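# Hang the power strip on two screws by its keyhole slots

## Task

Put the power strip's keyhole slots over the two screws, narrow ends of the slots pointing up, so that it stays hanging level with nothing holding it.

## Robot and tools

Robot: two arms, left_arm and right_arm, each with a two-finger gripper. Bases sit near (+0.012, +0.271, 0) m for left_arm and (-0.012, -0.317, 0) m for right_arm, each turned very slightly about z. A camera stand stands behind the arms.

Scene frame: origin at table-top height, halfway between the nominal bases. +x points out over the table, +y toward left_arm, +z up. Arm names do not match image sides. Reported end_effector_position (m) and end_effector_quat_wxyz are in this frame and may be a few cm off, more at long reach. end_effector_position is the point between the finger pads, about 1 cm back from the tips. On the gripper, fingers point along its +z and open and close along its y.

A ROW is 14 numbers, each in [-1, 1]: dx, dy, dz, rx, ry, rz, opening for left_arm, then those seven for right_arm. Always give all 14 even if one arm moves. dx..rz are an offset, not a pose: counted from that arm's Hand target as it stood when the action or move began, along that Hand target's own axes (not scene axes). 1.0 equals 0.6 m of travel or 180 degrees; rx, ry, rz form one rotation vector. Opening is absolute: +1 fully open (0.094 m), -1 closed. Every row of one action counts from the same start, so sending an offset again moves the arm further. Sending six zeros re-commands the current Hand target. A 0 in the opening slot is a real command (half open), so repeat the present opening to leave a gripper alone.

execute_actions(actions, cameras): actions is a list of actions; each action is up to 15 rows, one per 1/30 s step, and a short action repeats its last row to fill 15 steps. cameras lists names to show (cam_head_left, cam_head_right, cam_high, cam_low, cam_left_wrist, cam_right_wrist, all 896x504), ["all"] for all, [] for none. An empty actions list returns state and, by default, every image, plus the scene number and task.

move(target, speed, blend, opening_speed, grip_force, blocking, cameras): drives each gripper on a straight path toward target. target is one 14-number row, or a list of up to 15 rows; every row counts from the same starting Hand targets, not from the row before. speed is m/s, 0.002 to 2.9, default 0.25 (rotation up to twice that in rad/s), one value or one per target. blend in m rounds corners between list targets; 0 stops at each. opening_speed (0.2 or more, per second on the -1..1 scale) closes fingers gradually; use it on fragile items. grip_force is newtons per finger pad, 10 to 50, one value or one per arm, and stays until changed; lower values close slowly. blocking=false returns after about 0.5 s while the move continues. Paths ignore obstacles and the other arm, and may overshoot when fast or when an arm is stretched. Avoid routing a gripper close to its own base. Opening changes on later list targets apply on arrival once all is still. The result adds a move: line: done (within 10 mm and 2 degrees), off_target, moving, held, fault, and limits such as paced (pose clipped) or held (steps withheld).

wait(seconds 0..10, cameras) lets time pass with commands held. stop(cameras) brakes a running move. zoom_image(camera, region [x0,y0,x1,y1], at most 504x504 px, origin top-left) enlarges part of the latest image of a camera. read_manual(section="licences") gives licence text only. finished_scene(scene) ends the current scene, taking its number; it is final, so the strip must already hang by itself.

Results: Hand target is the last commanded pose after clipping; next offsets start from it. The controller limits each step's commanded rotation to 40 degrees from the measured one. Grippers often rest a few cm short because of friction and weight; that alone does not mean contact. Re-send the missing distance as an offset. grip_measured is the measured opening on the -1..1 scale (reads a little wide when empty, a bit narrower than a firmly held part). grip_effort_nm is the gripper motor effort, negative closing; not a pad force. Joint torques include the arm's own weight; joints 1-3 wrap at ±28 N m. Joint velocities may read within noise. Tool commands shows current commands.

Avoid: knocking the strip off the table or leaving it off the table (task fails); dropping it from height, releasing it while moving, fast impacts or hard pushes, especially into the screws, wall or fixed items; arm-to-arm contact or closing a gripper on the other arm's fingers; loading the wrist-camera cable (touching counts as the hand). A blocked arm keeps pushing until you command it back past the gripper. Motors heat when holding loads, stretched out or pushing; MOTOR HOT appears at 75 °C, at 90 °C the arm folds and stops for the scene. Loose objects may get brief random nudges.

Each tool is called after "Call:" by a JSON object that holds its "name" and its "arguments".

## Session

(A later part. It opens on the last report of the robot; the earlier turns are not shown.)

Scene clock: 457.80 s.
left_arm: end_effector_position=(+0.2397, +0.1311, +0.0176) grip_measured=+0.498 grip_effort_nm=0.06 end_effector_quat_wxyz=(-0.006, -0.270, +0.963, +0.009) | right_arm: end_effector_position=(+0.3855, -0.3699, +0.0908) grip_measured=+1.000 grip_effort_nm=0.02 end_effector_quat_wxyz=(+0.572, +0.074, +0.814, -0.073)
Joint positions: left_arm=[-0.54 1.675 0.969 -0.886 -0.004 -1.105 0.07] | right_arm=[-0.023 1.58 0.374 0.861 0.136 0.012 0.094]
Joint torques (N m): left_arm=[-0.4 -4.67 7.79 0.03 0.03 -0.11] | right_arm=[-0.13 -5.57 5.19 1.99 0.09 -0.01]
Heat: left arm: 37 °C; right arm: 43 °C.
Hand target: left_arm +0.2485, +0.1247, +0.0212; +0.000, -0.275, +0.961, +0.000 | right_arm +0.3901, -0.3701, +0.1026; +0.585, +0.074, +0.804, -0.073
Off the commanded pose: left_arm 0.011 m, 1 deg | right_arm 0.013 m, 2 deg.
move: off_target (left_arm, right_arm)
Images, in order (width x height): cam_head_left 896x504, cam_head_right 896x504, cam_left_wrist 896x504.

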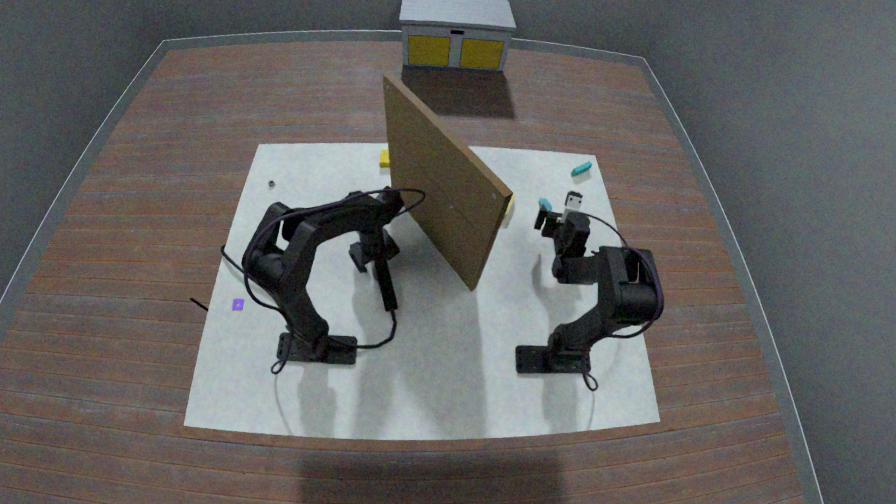

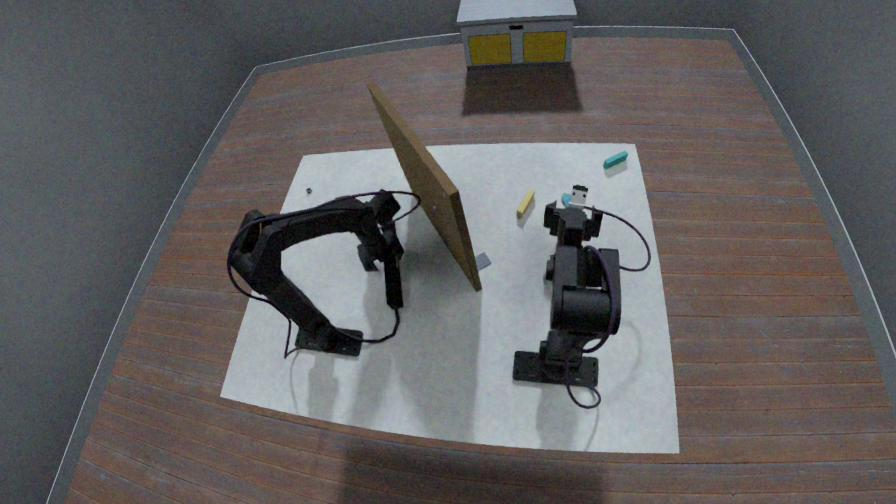

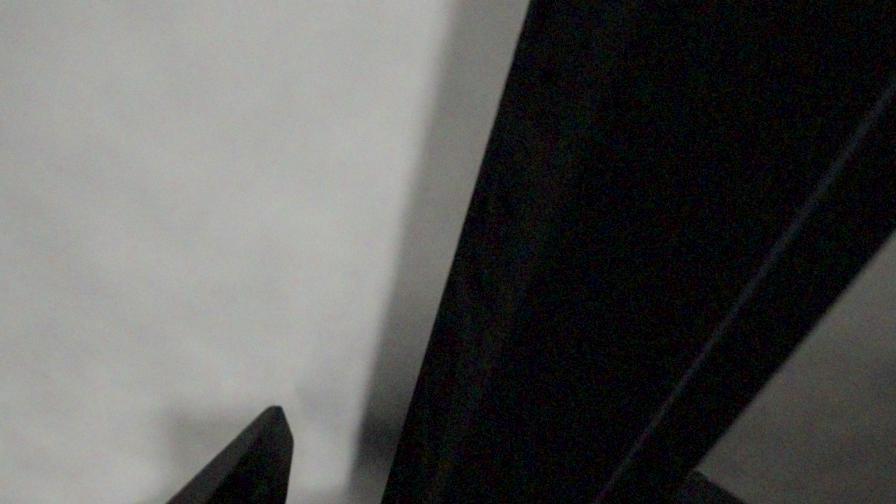

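Call:
{"name": "move", "arguments": {"target": [[0,0.02,0,0,0,0,1,0,0,0,0,0,0,1],[0,0.02,-0.25,0,0,0,1,0,0,0,0,0,0,1],[-0.15,0.3,-0.25,0,0,0,1,0,0,0,0,0,0,1]], "speed": [0.05,0.15,0.3], "blend": [0,0.03,0], "cameras": ["cam_left_wrist","cam_head_right","cam_head_left","cam_high"]}}

Scene clock: 469.33 s.
left_arm: end_effector_position=(+0.2348, +0.3257, +0.1663) grip_measured=+0.999 grip_effort_nm=0.05 end_effector_quat_wxyz=(+0.001, -0.278, +0.961, +0.002) | right_arm: end_effector_position=(+0.3855, -0.3699, +0.0908) grip_measured=+1.000 grip_effort_nm=0.02 end_effector_quat_wxyz=(+0.572, +0.074, +0.814, -0.073)
Joint positions: left_arm=[0.25 1.418 1.327 -1.478 -0.004 -0.331 0.094] | right_arm=[-0.023 1.58 0.374 0.861 0.136 0.012 0.094]
Joint torques (N m): left_arm=[0.5 -5 6.22 -0.2 0.04 0.08] | right_arm=[-0.08 -5.5 5.22 1.97 0.03 0.01]
Heat: left arm: 38 °C; right arm: 43 °C.
Hand target: left_arm +0.2296, +0.3250, +0.1713; +0.000, -0.275, +0.961, +0.000 | right_arm +0.3901, -0.3701, +0.1026; +0.585, +0.074, +0.804, -0.073
Off the commanded pose: left_arm 0.007 m, 0 deg | right_arm 0.013 m, 2 deg.
move: off_target (right_arm)
Images, in order (width x height): cam_head_left 896x504, cam_head_right 896x504, cam_high 896x504, cam_left_wrist 896x504.

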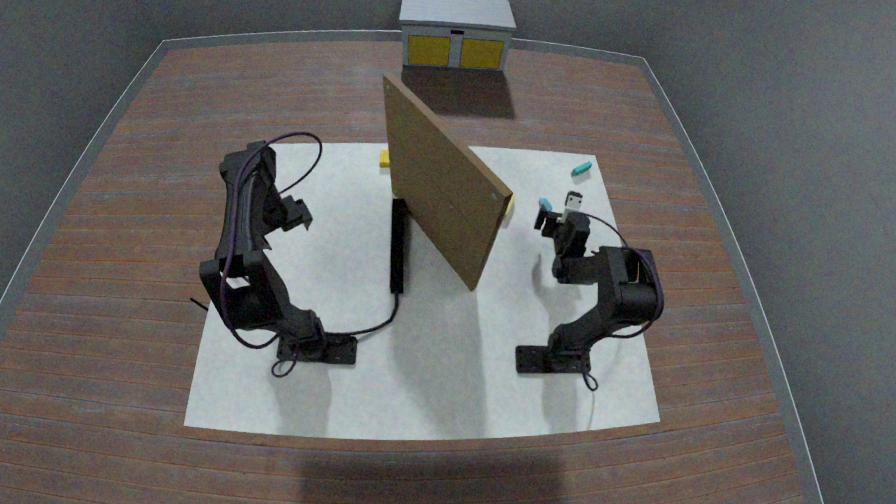

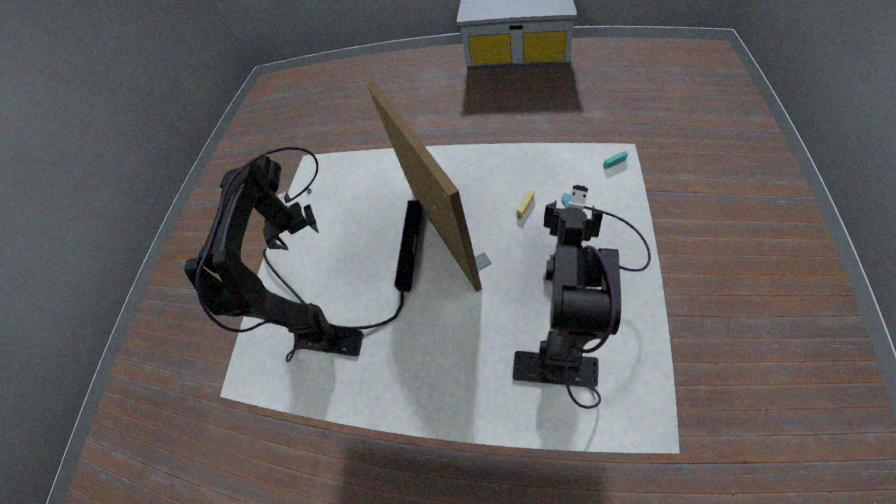

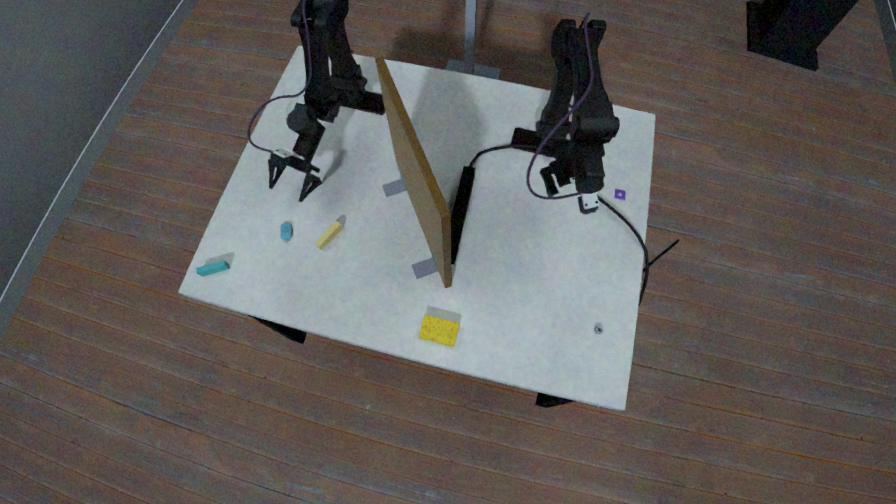

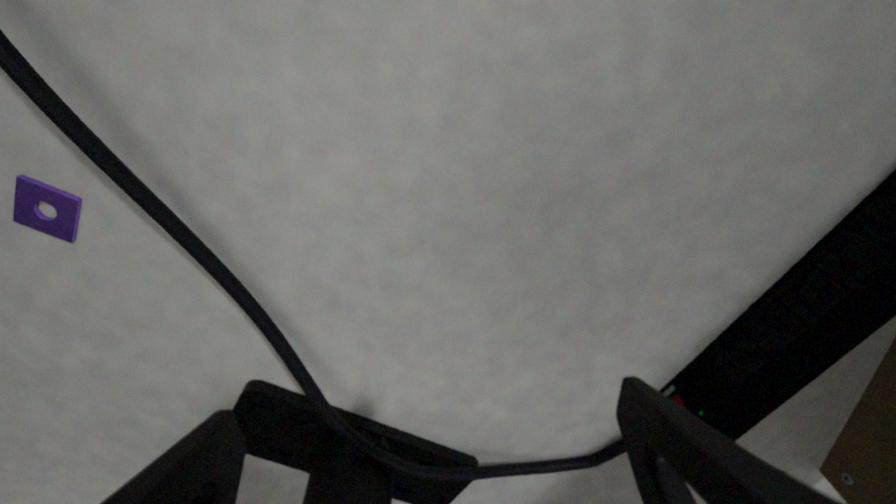

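Call:
{"name": "zoom_image", "arguments": {"camera": "cam_left_wrist", "region": [600, 160, 896, 504]}}

Call:
{"name": "zoom_image", "arguments": {"camera": "cam_head_left", "region": [340, 190, 460, 310]}}

Call:
{"name": "zoom_image", "arguments": {"camera": "cam_high", "region": [410, 140, 530, 290]}}

Scaled by 1.465.

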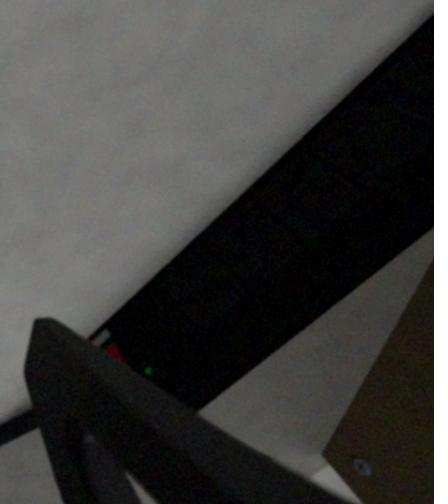

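Scaled by 4.200.

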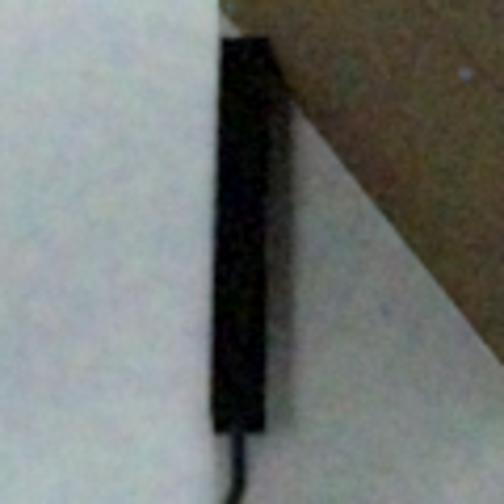

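Scaled by 3.360.

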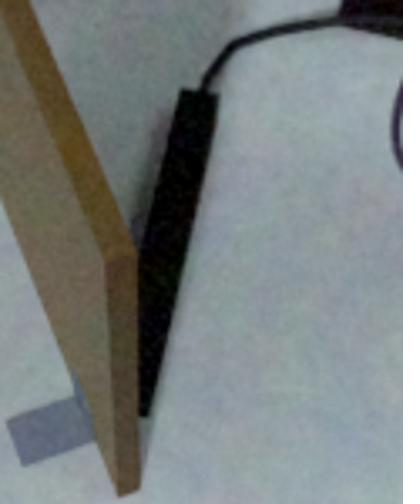

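Call:
{"name": "move", "arguments": {"target": [0.116,-0.407,0.02,0,0,0.15,1,0,0,0,0,0,0,1], "cameras": ["cam_left_wrist"]}}

Scene clock: 515.57 s.
left_arm: end_effector_position=(+0.2902, +0.0934, +0.1570) grip_measured=+0.999 grip_effort_nm=0.05 end_effector_quat_wxyz=(-0.014, -0.047, +0.999, +0.008) | right_arm: end_effector_position=(+0.3855, -0.3699, +0.0908) grip_measured=+1.000 grip_effort_nm=0.02 end_effector_quat_wxyz=(+0.572, +0.074, +0.814, -0.073)
Joint positions: left_arm=[-0.552 1.834 1.729 -1.498 0.003 -0.665 0.094] | right_arm=[-0.023 1.58 0.374 0.861 0.136 0.012 0.094]
Joint torques (N m): left_arm=[-1.06 -5.2 9.2 0.15 -0.01 -0.09] | right_arm=[0.01 -5.63 5.12 1.99 0.07 -0.01]
Heat: left arm: 38 °C; right arm: 43 °C.
Hand target: left_arm +0.2998, +0.0810, +0.1592; +0.000, -0.043, +0.999, +0.000 | right_arm +0.3901, -0.3701, +0.1026; +0.585, +0.074, +0.804, -0.073
Off the commanded pose: left_arm 0.016 m, 2 deg | right_arm 0.013 m, 2 deg.
move: off_target (left_arm, right_arm)
Images, in order (width x height): cam_left_wrist 896x504.

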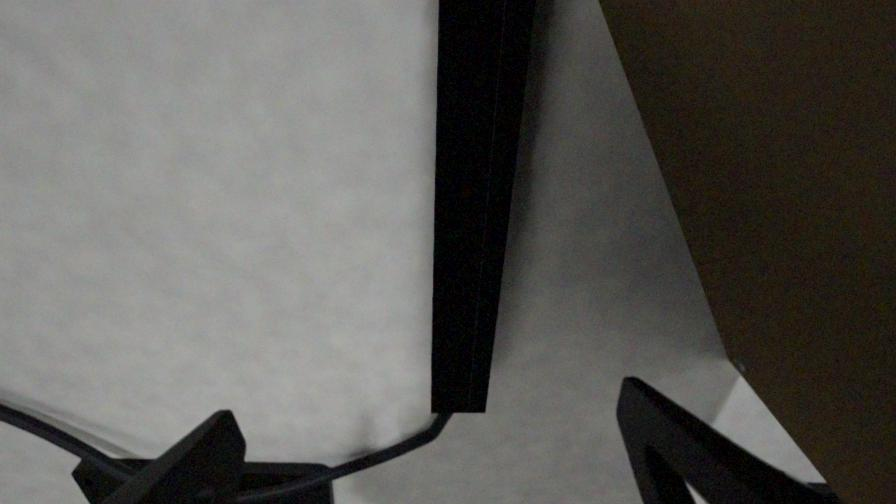

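Call:
{"name": "move", "arguments": {"target": [0.016,-0.022,0.14,0,0,-0.008,1,0,0,0,0,0,0,1], "speed": 0.15, "cameras": ["cam_left_wrist"]}}

Scene clock: 526.43 s.
left_arm: end_effector_position=(+0.2839, +0.0903, +0.0919) grip_measured=+0.999 grip_effort_nm=0.05 end_effector_quat_wxyz=(-0.017, -0.072, +0.997, +0.012) | right_arm: end_effector_position=(+0.3855, -0.3699, +0.0908) grip_measured=+1.000 grip_effort_nm=0.02 end_effector_quat_wxyz=(+0.572, +0.074, +0.814, -0.073)
Joint positions: left_arm=[-0.57 1.828 1.462 -1.247 0.003 -0.733 0.094] | right_arm=[-0.023 1.58 0.374 0.861 0.136 0.012 0.094]
Joint torques (N m): left_arm=[-3.07 -4.51 4.64 0.95 -0.03 -0.17] | right_arm=[-0.03 -5.56 5.15 2 0.08 -0.01]
Heat: left arm: 39 °C; right arm: 43 °C.
Hand target: left_arm +0.2914, +0.0671, +0.0752; +0.000, -0.056, +0.998, +0.000 | right_arm +0.3901, -0.3701, +0.1026; +0.585, +0.074, +0.804, -0.073
Off the commanded pose: left_arm 0.030 m, 3 deg | right_arm 0.013 m, 2 deg.
move: off_target (left_arm, right_arm)
Images, in order (width x height): cam_left_wrist 896x504.

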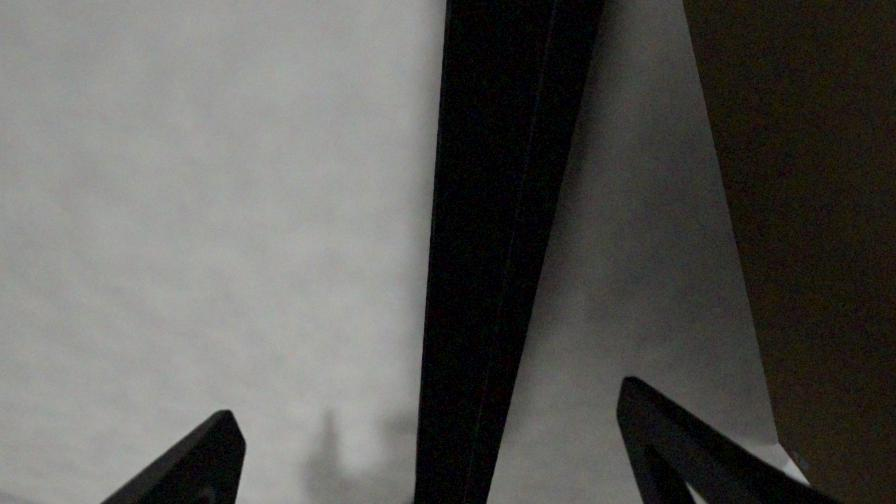

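Call:
{"name": "move", "arguments": {"target": [0.0,0.006,0.04,0,0,0.0256,1,0,0,0,0,0,0,1], "speed": 0.1, "cameras": ["cam_left_wrist"]}}

Scene clock: 535.40 s.
left_arm: end_effector_position=(+0.2873, +0.0862, +0.0694) grip_measured=+0.999 grip_effort_nm=0.05 end_effector_quat_wxyz=(-0.005, -0.036, +0.999, +0.002) | right_arm: end_effector_position=(+0.3855, -0.3699, +0.0908) grip_measured=+1.000 grip_effort_nm=0.02 end_effector_quat_wxyz=(+0.572, +0.074, +0.814, -0.073)
Joint positions: left_arm=[-0.575 1.831 1.376 -1.125 0.003 -0.665 0.094] | right_arm=[-0.023 1.58 0.374 0.861 0.136 0.012 0.094]
Joint torques (N m): left_arm=[-2.21 -3.84 4.79 0.75 -0.02 0.11] | right_arm=[-0.18 -5.57 5.27 1.99 0.07 0]
Heat: left arm: 38 °C; right arm: 43 °C.
Hand target: left_arm +0.2910, +0.0706, +0.0512; +0.000, -0.016, +1.000, +0.000 | right_arm +0.3901, -0.3701, +0.1026; +0.585, +0.074, +0.804, -0.073
Off the commanded pose: left_arm 0.024 m, 2 deg | right_arm 0.013 m, 2 deg.
move: off_target (left_arm, right_arm)
Images, in order (width x height): cam_left_wrist 896x504.

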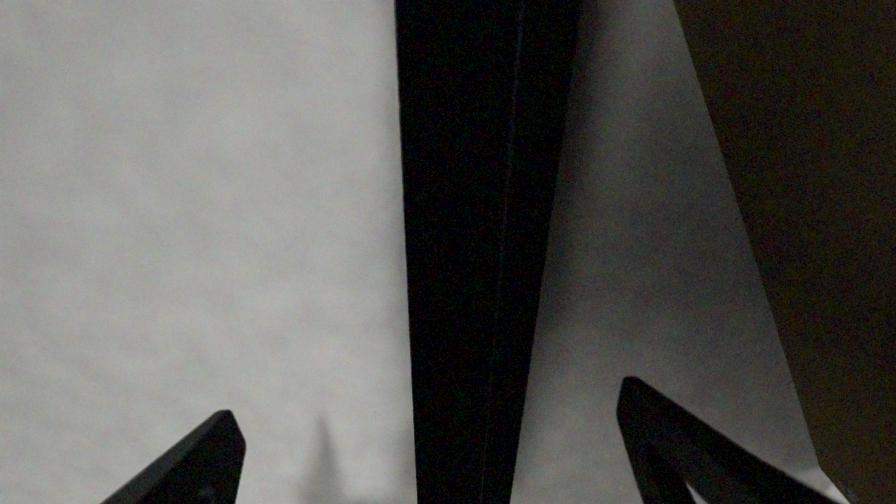

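Call:
{"name": "move", "arguments": {"target": [0.0,-0.011,0.055,0,0,0.003,1,0,0,0,0,0,0,1], "speed": 0.08, "cameras": ["cam_left_wrist"]}}

Scene clock: 540.67 s.
left_arm: end_effector_position=(+0.2895, +0.0847, +0.0466) grip_measured=+0.999 grip_effort_nm=0.05 end_effector_quat_wxyz=(+0.000, -0.036, +0.999, -0.002) | right_arm: end_effector_position=(+0.3855, -0.3699, +0.0908) grip_measured=+1.000 grip_effort_nm=0.02 end_effector_quat_wxyz=(+0.572, +0.074, +0.814, -0.073)
Joint positions: left_arm=[-0.575 1.851 1.308 -1.025 0.003 -0.665 0.094] | right_arm=[-0.023 1.58 0.374 0.861 0.136 0.012 0.094]
Joint torques (N m): left_arm=[-3.21 -2.07 4.55 0.93 -0.03 0.01] | right_arm=[-0.1 -5.67 5.14 1.99 0.02 0.02]
Heat: left arm: 38 °C; right arm: 43 °C.
Hand target: left_arm +0.2912, +0.0641, +0.0182; +0.000, -0.011, +1.000, +0.000 | right_arm +0.3901, -0.3701, +0.1026; +0.585, +0.074, +0.804, -0.073
Off the commanded pose: left_arm 0.035 m, 3 deg | right_arm 0.013 m, 2 deg.
move: off_target (left_arm, right_arm)
Images, in order (width x height): cam_left_wrist 896x504.

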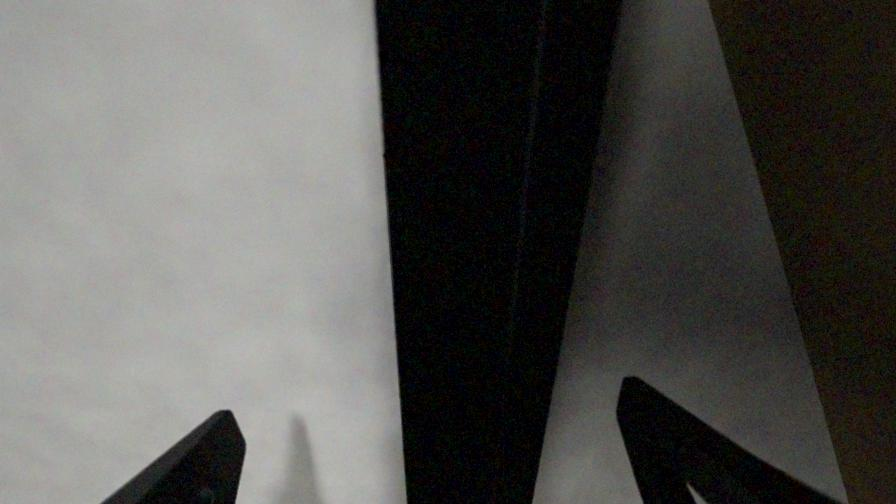

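Call:
{"name": "execute_actions", "arguments": {"actions": [], "cameras": ["cam_head_left","cam_head_right","cam_high","cam_low"]}}

Scene clock: 544.40 s.
left_arm: end_effector_position=(+0.2895, +0.0847, +0.0466) grip_measured=+0.999 grip_effort_nm=0.05 end_effector_quat_wxyz=(+0.000, -0.036, +0.999, -0.002) | right_arm: end_effector_position=(+0.3855, -0.3699, +0.0908) grip_measured=+1.000 grip_effort_nm=0.02 end_effector_quat_wxyz=(+0.572, +0.074, +0.814, -0.073)
Joint positions: left_arm=[-0.575 1.851 1.308 -1.025 0.003 -0.665 0.094] | right_arm=[-0.023 1.58 0.374 0.861 0.136 0.012 0.094]
Joint velocities: within noise
Joint torques (N m): left_arm=[-3.22 -2.07 4.6 0.95 -0.06 0.04] | right_arm=[-0.03 -5.61 5.19 1.96 0.03 0.03]
Heat: left arm: 38 °C; right arm: 43 °C.
Hand target: left_arm +0.2912, +0.0641, +0.0182; +0.000, -0.011, +1.000, +0.000 | right_arm +0.3901, -0.3701, +0.1026; +0.585, +0.074, +0.804, -0.073
Tool commands: left_gripper/opening=+1.0 right_gripper/opening=+1.0
Off the commanded pose: left_arm 0.035 m, 3 deg | right_arm 0.013 m, 2 deg.
Images, in order (width x height): cam_head_left 896x504, cam_head_right 896x504, cam_high 896x504, cam_low 896x504.

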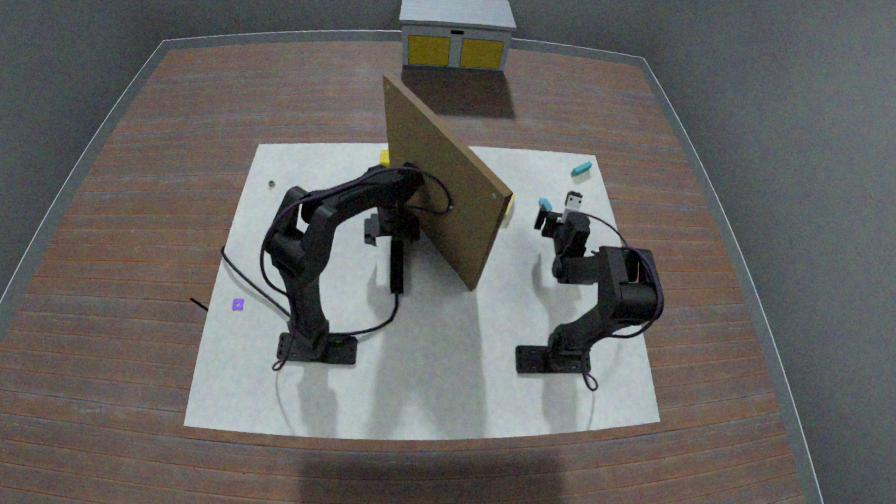

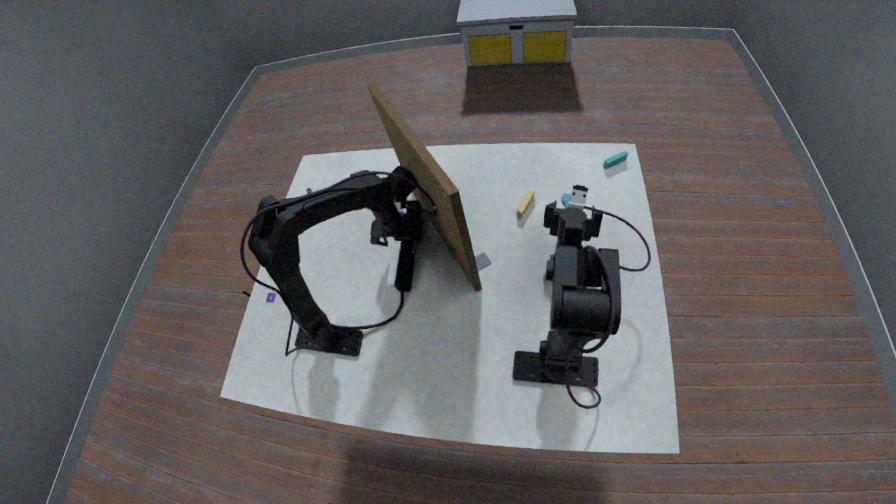

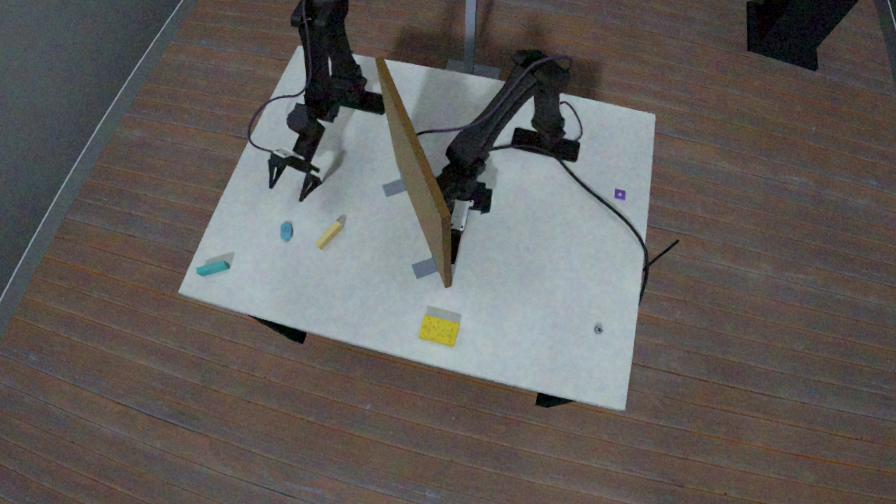

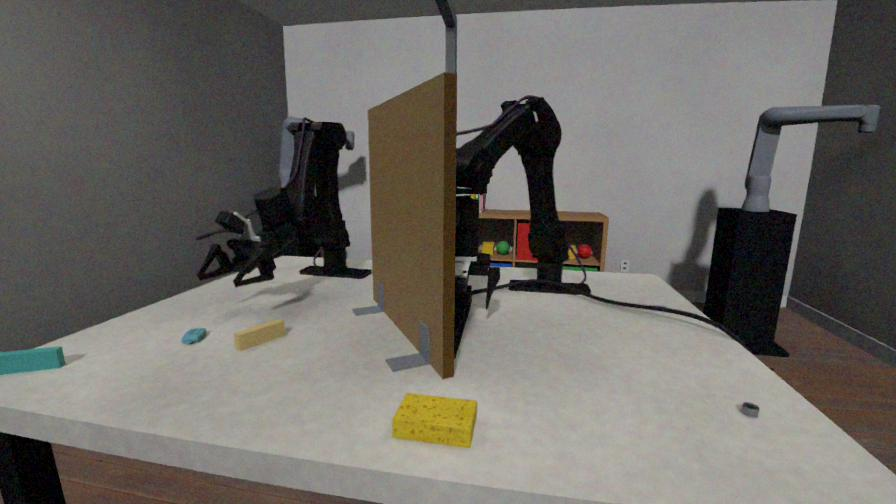

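Call:
{"name": "move", "arguments": {"target": [[0.0,0.035,0,0,0,0,1,0,0,0,0,0,0,1],[0.0,0.035,0.03,0,0,0.0,1,0,0,0,0,0,0,1]], "speed": 0.06, "cameras": ["cam_left_wrist"]}}

Scene clock: 552.17 s.
left_arm: end_effector_position=(+0.2860, +0.0876, +0.0121) grip_measured=+0.999 grip_effort_nm=0.05 end_effector_quat_wxyz=(-0.006, -0.013, +1.000, +0.002) | right_arm: end_effector_position=(+0.3855, -0.3699, +0.0908) grip_measured=+1.000 grip_effort_nm=0.02 end_effector_quat_wxyz=(+0.572, +0.074, +0.814, -0.073)
Joint positions: left_arm=[-0.573 1.895 1.221 -0.908 0.004 -0.618 0.094] | right_arm=[-0.023 1.58 0.374 0.861 0.136 0.012 0.094]
Joint torques (N m): left_arm=[0.4 -5.46 4.27 0.56 -0.04 0.02] | right_arm=[-0.13 -5.59 5.19 1.96 0.05 -0.01]
Heat: left arm: 38 °C; right arm: 44 °C.
Hand target: left_arm +0.2908, +0.0851, +0.0002; +0.000, -0.011, +1.000, +0.000 | right_arm +0.3901, -0.3701, +0.1026; +0.585, +0.074, +0.804, -0.073
Off the commanded pose: left_arm 0.013 m, 1 deg | right_arm 0.013 m, 2 deg.
move: off_target (left_arm, right_arm)
Images, in order (width x height): cam_left_wrist 896x504.

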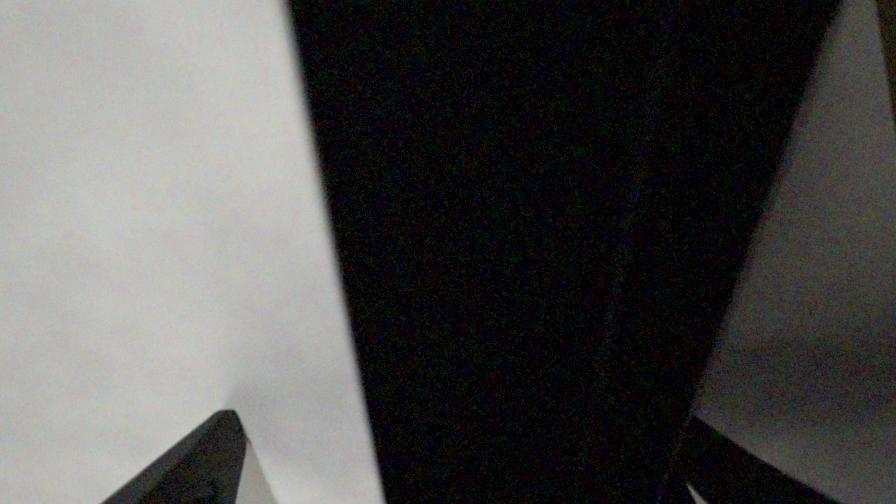

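Call:
{"name": "move", "arguments": {"target": [[0.0,-0.01,-0.045,0,0,0,1,0,0,0,0,0,0,1],[0.0,-0.01,-0.045,0,0,0.0,-0.55,0,0,0,0,0,0,1]], "speed": 0.05, "opening_speed": 0.6, "cameras": ["cam_left_wrist"]}}

Scene clock: 560.57 s.
left_arm: end_effector_position=(+0.2856, +0.0878, +0.0178) grip_measured=-0.287 grip_effort_nm=-1.05 end_effector_quat_wxyz=(-0.011, -0.016, +1.000, +0.005) | right_arm: end_effector_position=(+0.3855, -0.3699, +0.0908) grip_measured=+1.000 grip_effort_nm=0.02 end_effector_quat_wxyz=(+0.572, +0.074, +0.814, -0.073)
Joint positions: left_arm=[-0.573 1.895 1.245 -0.944 0.004 -0.624 0.033] | right_arm=[-0.023 1.58 0.374 0.861 0.136 0.012 0.094]
Joint torques (N m): left_arm=[-0.66 -7.47 8.43 -0.17 -0.04 -0.02] | right_arm=[-0.1 -5.64 5.26 1.98 0.07 -0.03]
Heat: left arm: 38 °C; right arm: 44 °C.
Hand target: left_arm +0.2909, +0.0790, +0.0272; +0.000, -0.011, +1.000, +0.000 | right_arm +0.3901, -0.3701, +0.1026; +0.585, +0.074, +0.804, -0.073
Off the commanded pose: left_arm 0.014 m, 2 deg | right_arm 0.013 m, 2 deg.
move: off_target (left_arm, right_arm); target 2's new opening was sent with left_arm's hand 0.014 m and 1 deg from that target
Images, in order (width x height): cam_left_wrist 896x504.

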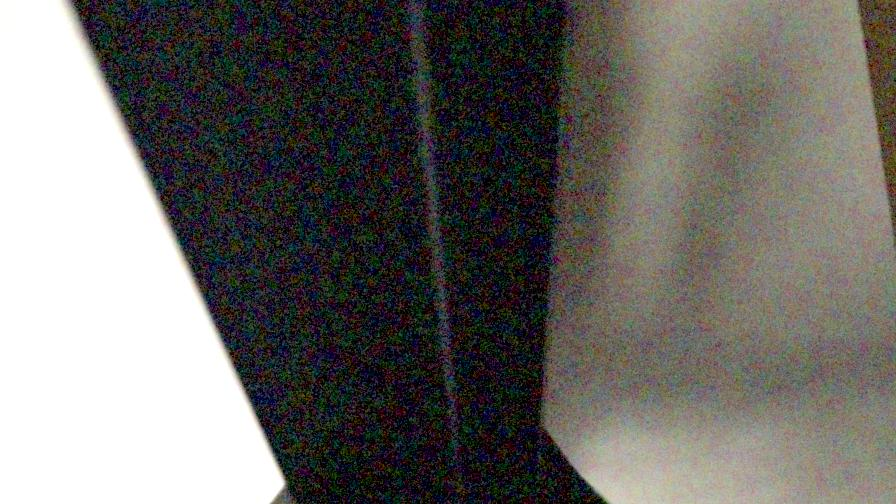

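Call:
{"name": "move", "arguments": {"target": [[0.0,0.0,-0.14,0,0,0,-0.55,0,0,0,0,0,0,1],[0.2,0.0,-0.14,0,0,0.0,-0.55,0,0,0,0,0,0,1]], "speed": [0.08,0.15], "blend": [0.02,0], "cameras": ["cam_left_wrist","cam_head_left","cam_high","cam_low"]}}

Scene clock: 571.50 s.
left_arm: end_effector_position=(+0.1773, +0.0807, +0.1027) grip_measured=-0.290 grip_effort_nm=-1.05 end_effector_quat_wxyz=(-0.001, +0.015, +1.000, +0.023) | right_arm: end_effector_position=(+0.3855, -0.3699, +0.0908) grip_measured=+1.000 grip_effort_nm=0.02 end_effector_quat_wxyz=(+0.572, +0.074, +0.814, -0.073)
Joint positions: left_arm=[-0.862 1.536 1.179 -1.25 -0.028 -0.85 0.033] | right_arm=[-0.023 1.58 0.374 0.861 0.136 0.012 0.094]
Joint torques (N m): left_arm=[-0.44 -7.68 5.5 -0.06 0.31 -0.74] | right_arm=[-0.01 -5.56 5.29 1.99 0.04 -0.01]
Heat: left arm: 39 °C; right arm: 44 °C.
Hand target: left_arm +0.1709, +0.0764, +0.1111; +0.000, -0.011, +1.000, +0.000 | right_arm +0.3901, -0.3701, +0.1026; +0.585, +0.074, +0.804, -0.073
Off the commanded pose: left_arm 0.011 m, 4 deg | right_arm 0.013 m, 2 deg.
move: off_target (left_arm, right_arm)
Images, in order (width x height): cam_head_left 896x504, cam_high 896x504, cam_low 896x504, cam_left_wrist 896x504.

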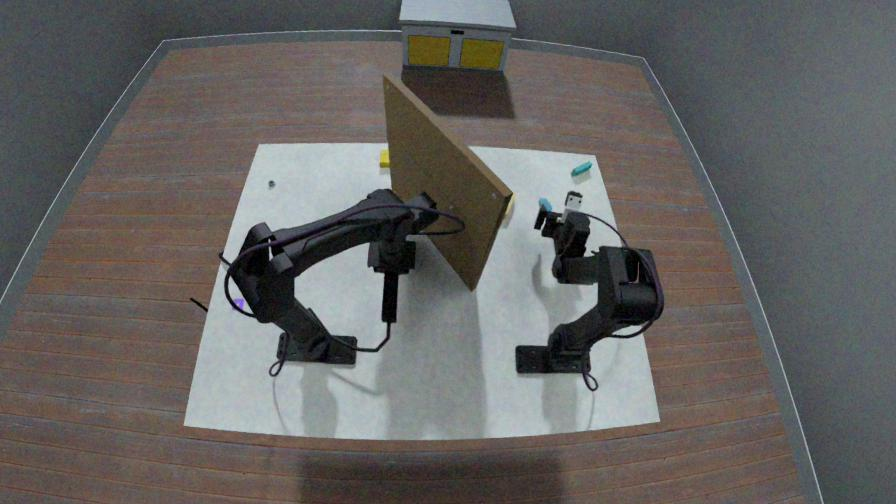

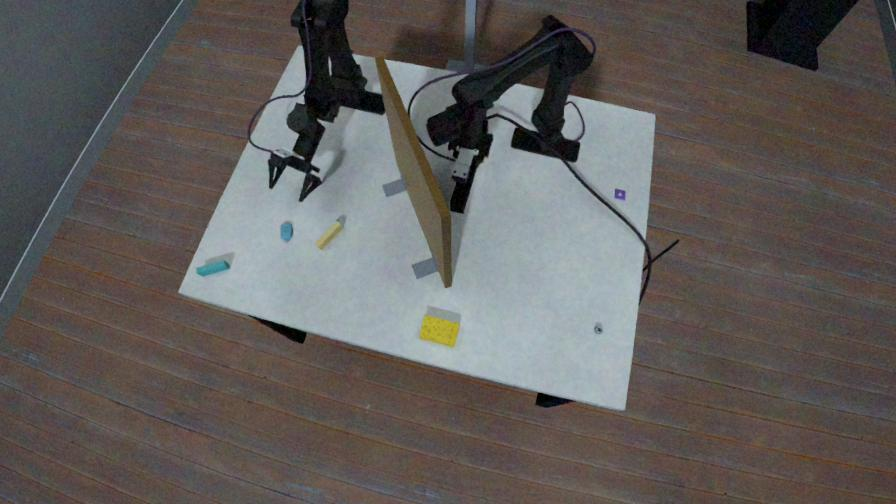

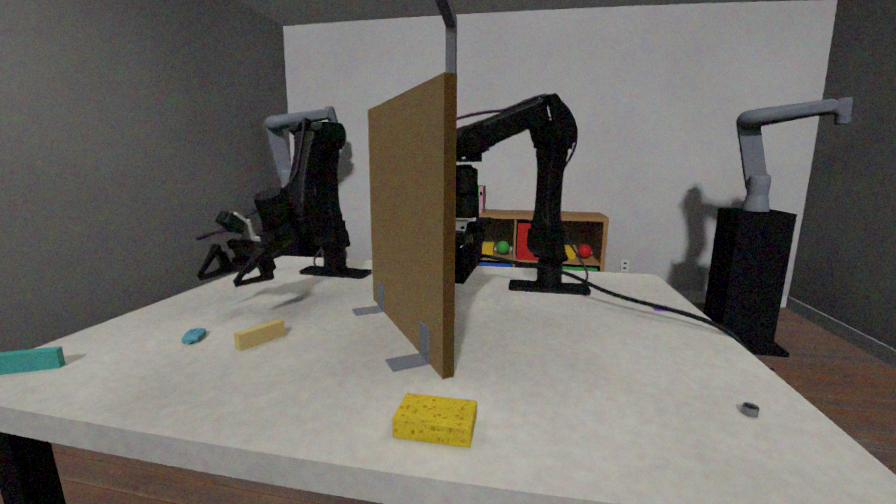

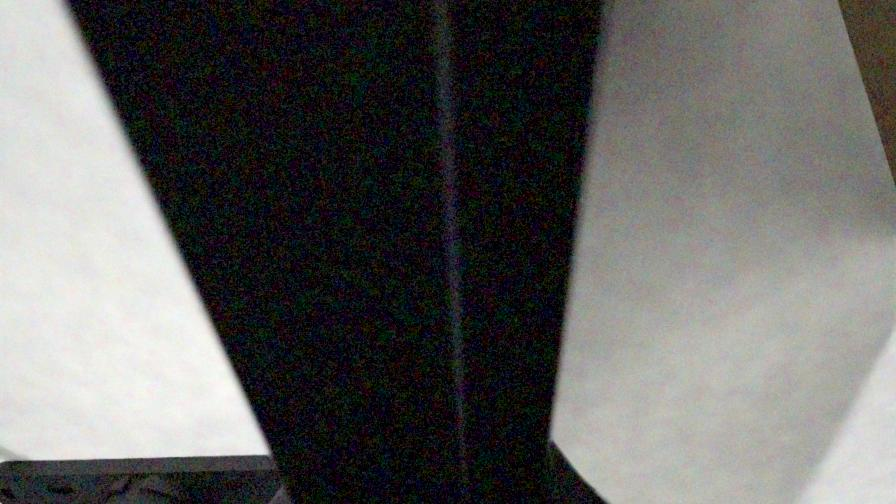

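Call:
{"name": "move", "arguments": {"target": [0.0,0.0,0.162,0,0,0,-0.55,0,0,0,0,0,0,1], "speed": 0.08, "cameras": ["cam_left_wrist"]}}

Scene clock: 576.63 s.
left_arm: end_effector_position=(+0.1702, +0.0889, +0.0184) grip_measured=-0.290 grip_effort_nm=-1.05 end_effector_quat_wxyz=(-0.003, +0.010, +1.000, +0.024) | right_arm: end_effector_position=(+0.3855, -0.3699, +0.0908) grip_measured=+1.000 grip_effort_nm=0.02 end_effector_quat_wxyz=(+0.572, +0.074, +0.814, -0.073)
Joint positions: left_arm=[-0.862 1.595 0.886 -0.902 -0.027 -0.861 0.033] | right_arm=[-0.023 1.58 0.374 0.861 0.136 0.012 0.094]
Joint torques (N m): left_arm=[-0.46 -4.18 4.66 0.53 0.29 -0.6] | right_arm=[-0.02 -5.57 5.18 2 0.06 0.01]
Heat: left arm: 39 °C; right arm: 44 °C.
Hand target: left_arm +0.1710, +0.0765, +0.0139; +0.000, -0.011, +1.000, +0.000 | right_arm +0.3901, -0.3701, +0.1026; +0.585, +0.074, +0.804, -0.073
Off the commanded pose: left_arm 0.013 m, 4 deg | right_arm 0.013 m, 2 deg.
move: off_target (left_arm, right_arm)
Images, in order (width x height): cam_left_wrist 896x504.

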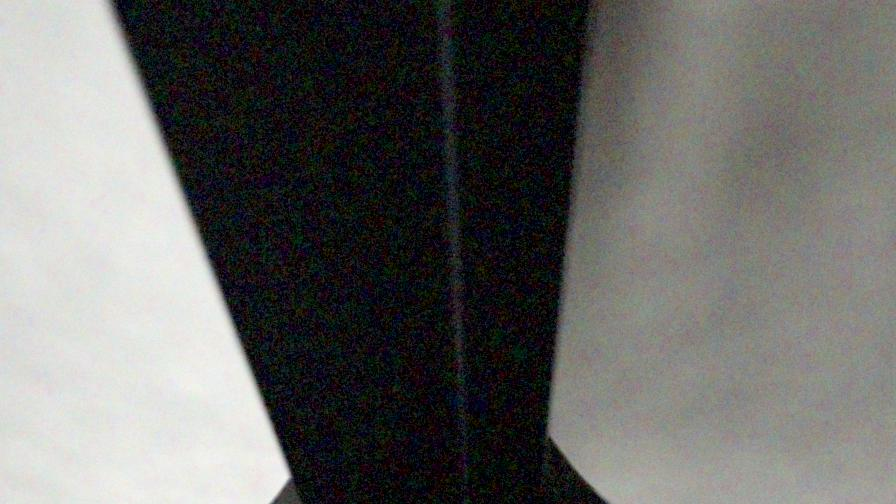

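Call:
{"name": "move", "arguments": {"target": [[0.0,0.0215,0.003,0,0,-0.012,-0.55,0,0,0,0,0,0,1],[0.0,0.0215,0.003,0,0,-0.012,1,0,0,0,0,0,0,1],[0.0,0.0215,-0.24,0,0,-0.012,1,0,0,0,0,0,0,1],[-0.12,0.38,-0.26,0,0,-0.012,1,0,0,0,0,0,0,1]], "speed": [0.03,0.1,0.12,0.3], "blend": [0,0,0.03,0], "cameras": ["cam_left_wrist","cam_head_right","cam_head_left","cam_high"]}}

Scene clock: 586.73 s.
left_arm: end_effector_position=(+0.2353, +0.3068, +0.1622) grip_measured=+0.999 grip_effort_nm=0.06 end_effector_quat_wxyz=(-0.004, -0.034, +0.999, +0.005) | right_arm: end_effector_position=(+0.3855, -0.3699, +0.0908) grip_measured=+1.000 grip_effort_nm=0.02 end_effector_quat_wxyz=(+0.572, +0.074, +0.814, -0.073)
Joint positions: left_arm=[0.163 1.411 1.304 -1.47 -0.011 0.077 0.094] | right_arm=[-0.023 1.58 0.374 0.861 0.136 0.012 0.094]
Joint torques (N m): left_arm=[0.58 -3.32 8.75 -0.2 0.11 0.1] | right_arm=[-0.05 -5.5 5.05 2.01 0.05 -0.01]
Heat: left arm: 38 °C; right arm: 44 °C.
Hand target: left_arm +0.2380, +0.3059, +0.1701; +0.000, -0.030, +1.000, +0.000 | right_arm +0.3901, -0.3701, +0.1026; +0.585, +0.074, +0.804, -0.073
Off the commanded pose: left_arm 0.008 m, 1 deg | right_arm 0.013 m, 2 deg.
move: off_target (right_arm); target 2's new opening was sent with left_arm's hand 0.004 m and 4 deg from that target
Images, in order (width x height): cam_head_left 896x504, cam_head_right 896x504, cam_high 896x504, cam_left_wrist 896x504.

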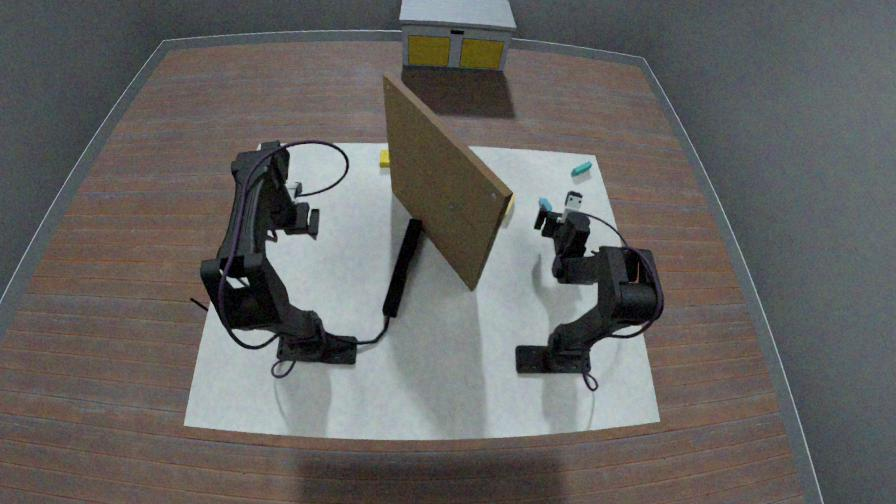

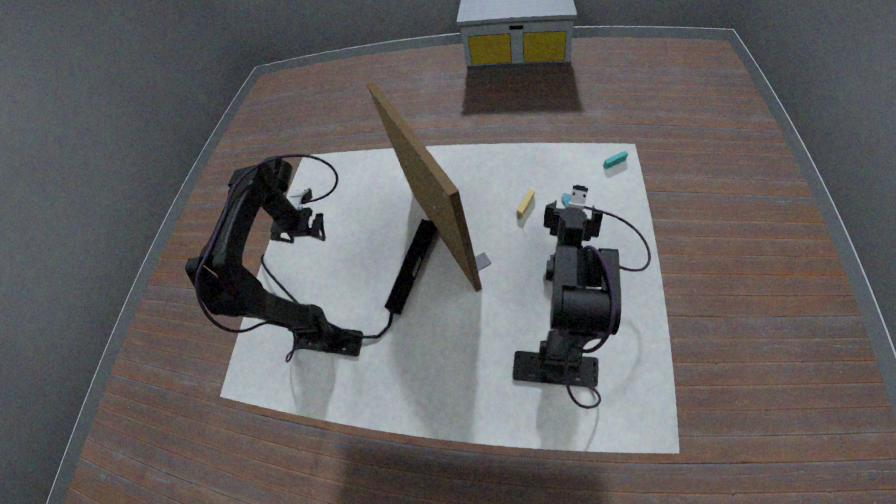

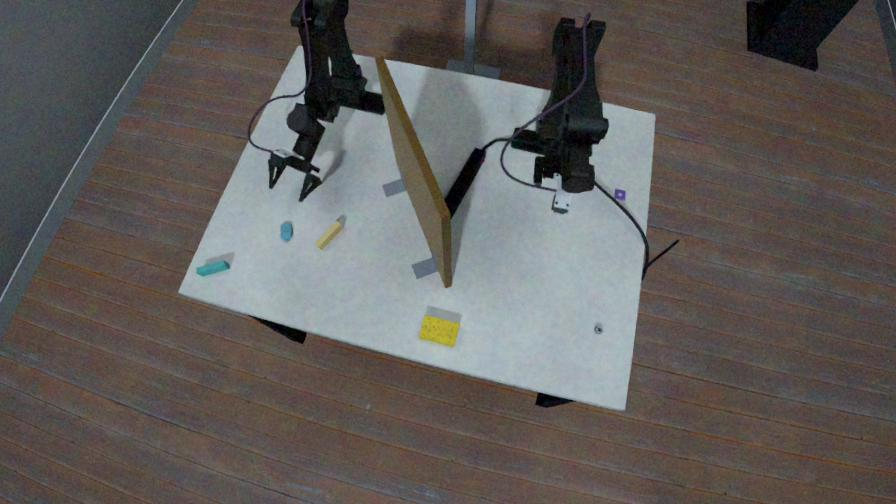

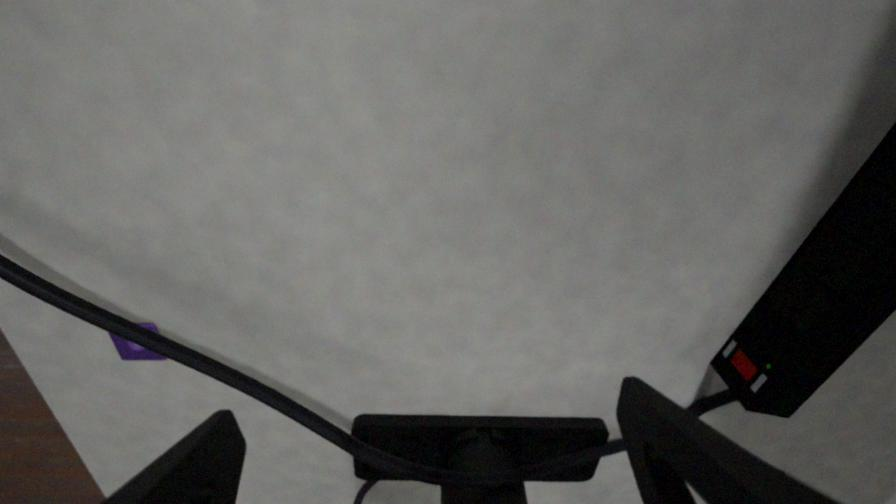

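Call:
{"name": "move", "arguments": {"target": [[0.03,-0.2,0,0,0,0.05,1,0,0,0,0,0,0,1],[0.052,-0.419,0.117,0,0,0.097,1,0,0,0,0,0,0,1]], "blend": [0.05,0], "cameras": ["cam_left_wrist"]}}

Scene clock: 623.40 s.
left_arm: end_effector_position=(+0.2115, +0.0630, +0.0946) grip_measured=+0.999 grip_effort_nm=0.05 end_effector_quat_wxyz=(-0.018, +0.128, +0.991, +0.015) | right_arm: end_effector_position=(+0.3855, -0.3699, +0.0908) grip_measured=+1.000 grip_effort_nm=0.02 end_effector_quat_wxyz=(+0.572, +0.074, +0.814, -0.073)
Joint positions: left_arm=[-0.793 1.687 1.304 -1.234 -0.001 -0.554 0.094] | right_arm=[-0.023 1.58 0.374 0.861 0.136 0.012 0.094]
Joint torques (N m): left_arm=[-0.02 -5.45 8.09 0.2 -0.01 -0.08] | right_arm=[-0.02 -5.52 5.31 2 0.05 0]
Heat: left arm: 38 °C; right arm: 44 °C.
Hand target: left_arm +0.2217, +0.0532, +0.0997; +0.000, +0.122, +0.992, +0.000 | right_arm +0.3901, -0.3701, +0.1026; +0.585, +0.074, +0.804, -0.073
Off the commanded pose: left_arm 0.015 m, 3 deg | right_arm 0.013 m, 2 deg.
move: off_target (left_arm, right_arm)
Images, in order (width x height): cam_left_wrist 896x504.

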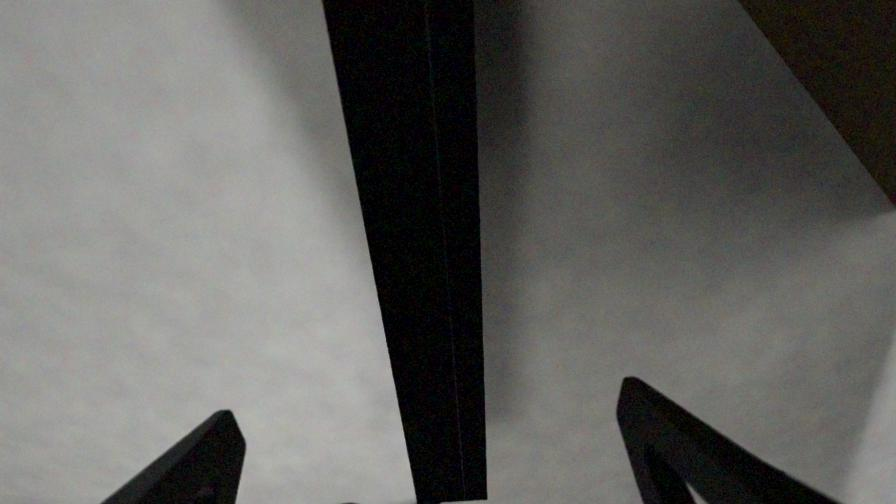

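Call:
{"name": "move", "arguments": {"target": [0.0,0.006,0.14,0,0,-0.0185,1,0,0,0,0,0,0,1], "speed": 0.12, "cameras": ["cam_left_wrist"]}}

Scene clock: 634.00 s.
left_arm: end_effector_position=(+0.2178, +0.0577, +0.0202) grip_measured=+0.999 grip_effort_nm=0.06 end_effector_quat_wxyz=(-0.004, +0.102, +0.995, +0.004) | right_arm: end_effector_position=(+0.3855, -0.3699, +0.0908) grip_measured=+1.000 grip_effort_nm=0.02 end_effector_quat_wxyz=(+0.572, +0.074, +0.814, -0.073)
Joint positions: left_arm=[-0.79 1.765 1.087 -0.904 -0.001 -0.602 0.094] | right_arm=[-0.023 1.58 0.374 0.861 0.136 0.012 0.094]
Joint torques (N m): left_arm=[0.68 -5.44 5.04 0.27 0.01 -0.11] | right_arm=[-0.02 -5.56 5.33 1.98 0.02 -0.03]
Heat: left arm: 38 °C; right arm: 44 °C.
Hand target: left_arm +0.2227, +0.0566, +0.0157; +0.000, +0.093, +0.996, +0.000 | right_arm +0.3901, -0.3701, +0.1026; +0.585, +0.074, +0.804, -0.073
Off the commanded pose: left_arm 0.007 m, 1 deg | right_arm 0.013 m, 2 deg.
move: off_target (right_arm)
Images, in order (width x height): cam_left_wrist 896x504.

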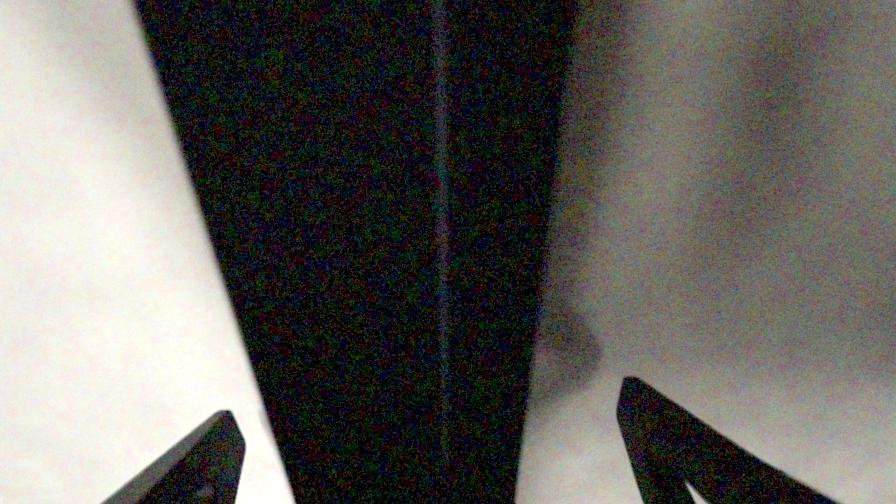

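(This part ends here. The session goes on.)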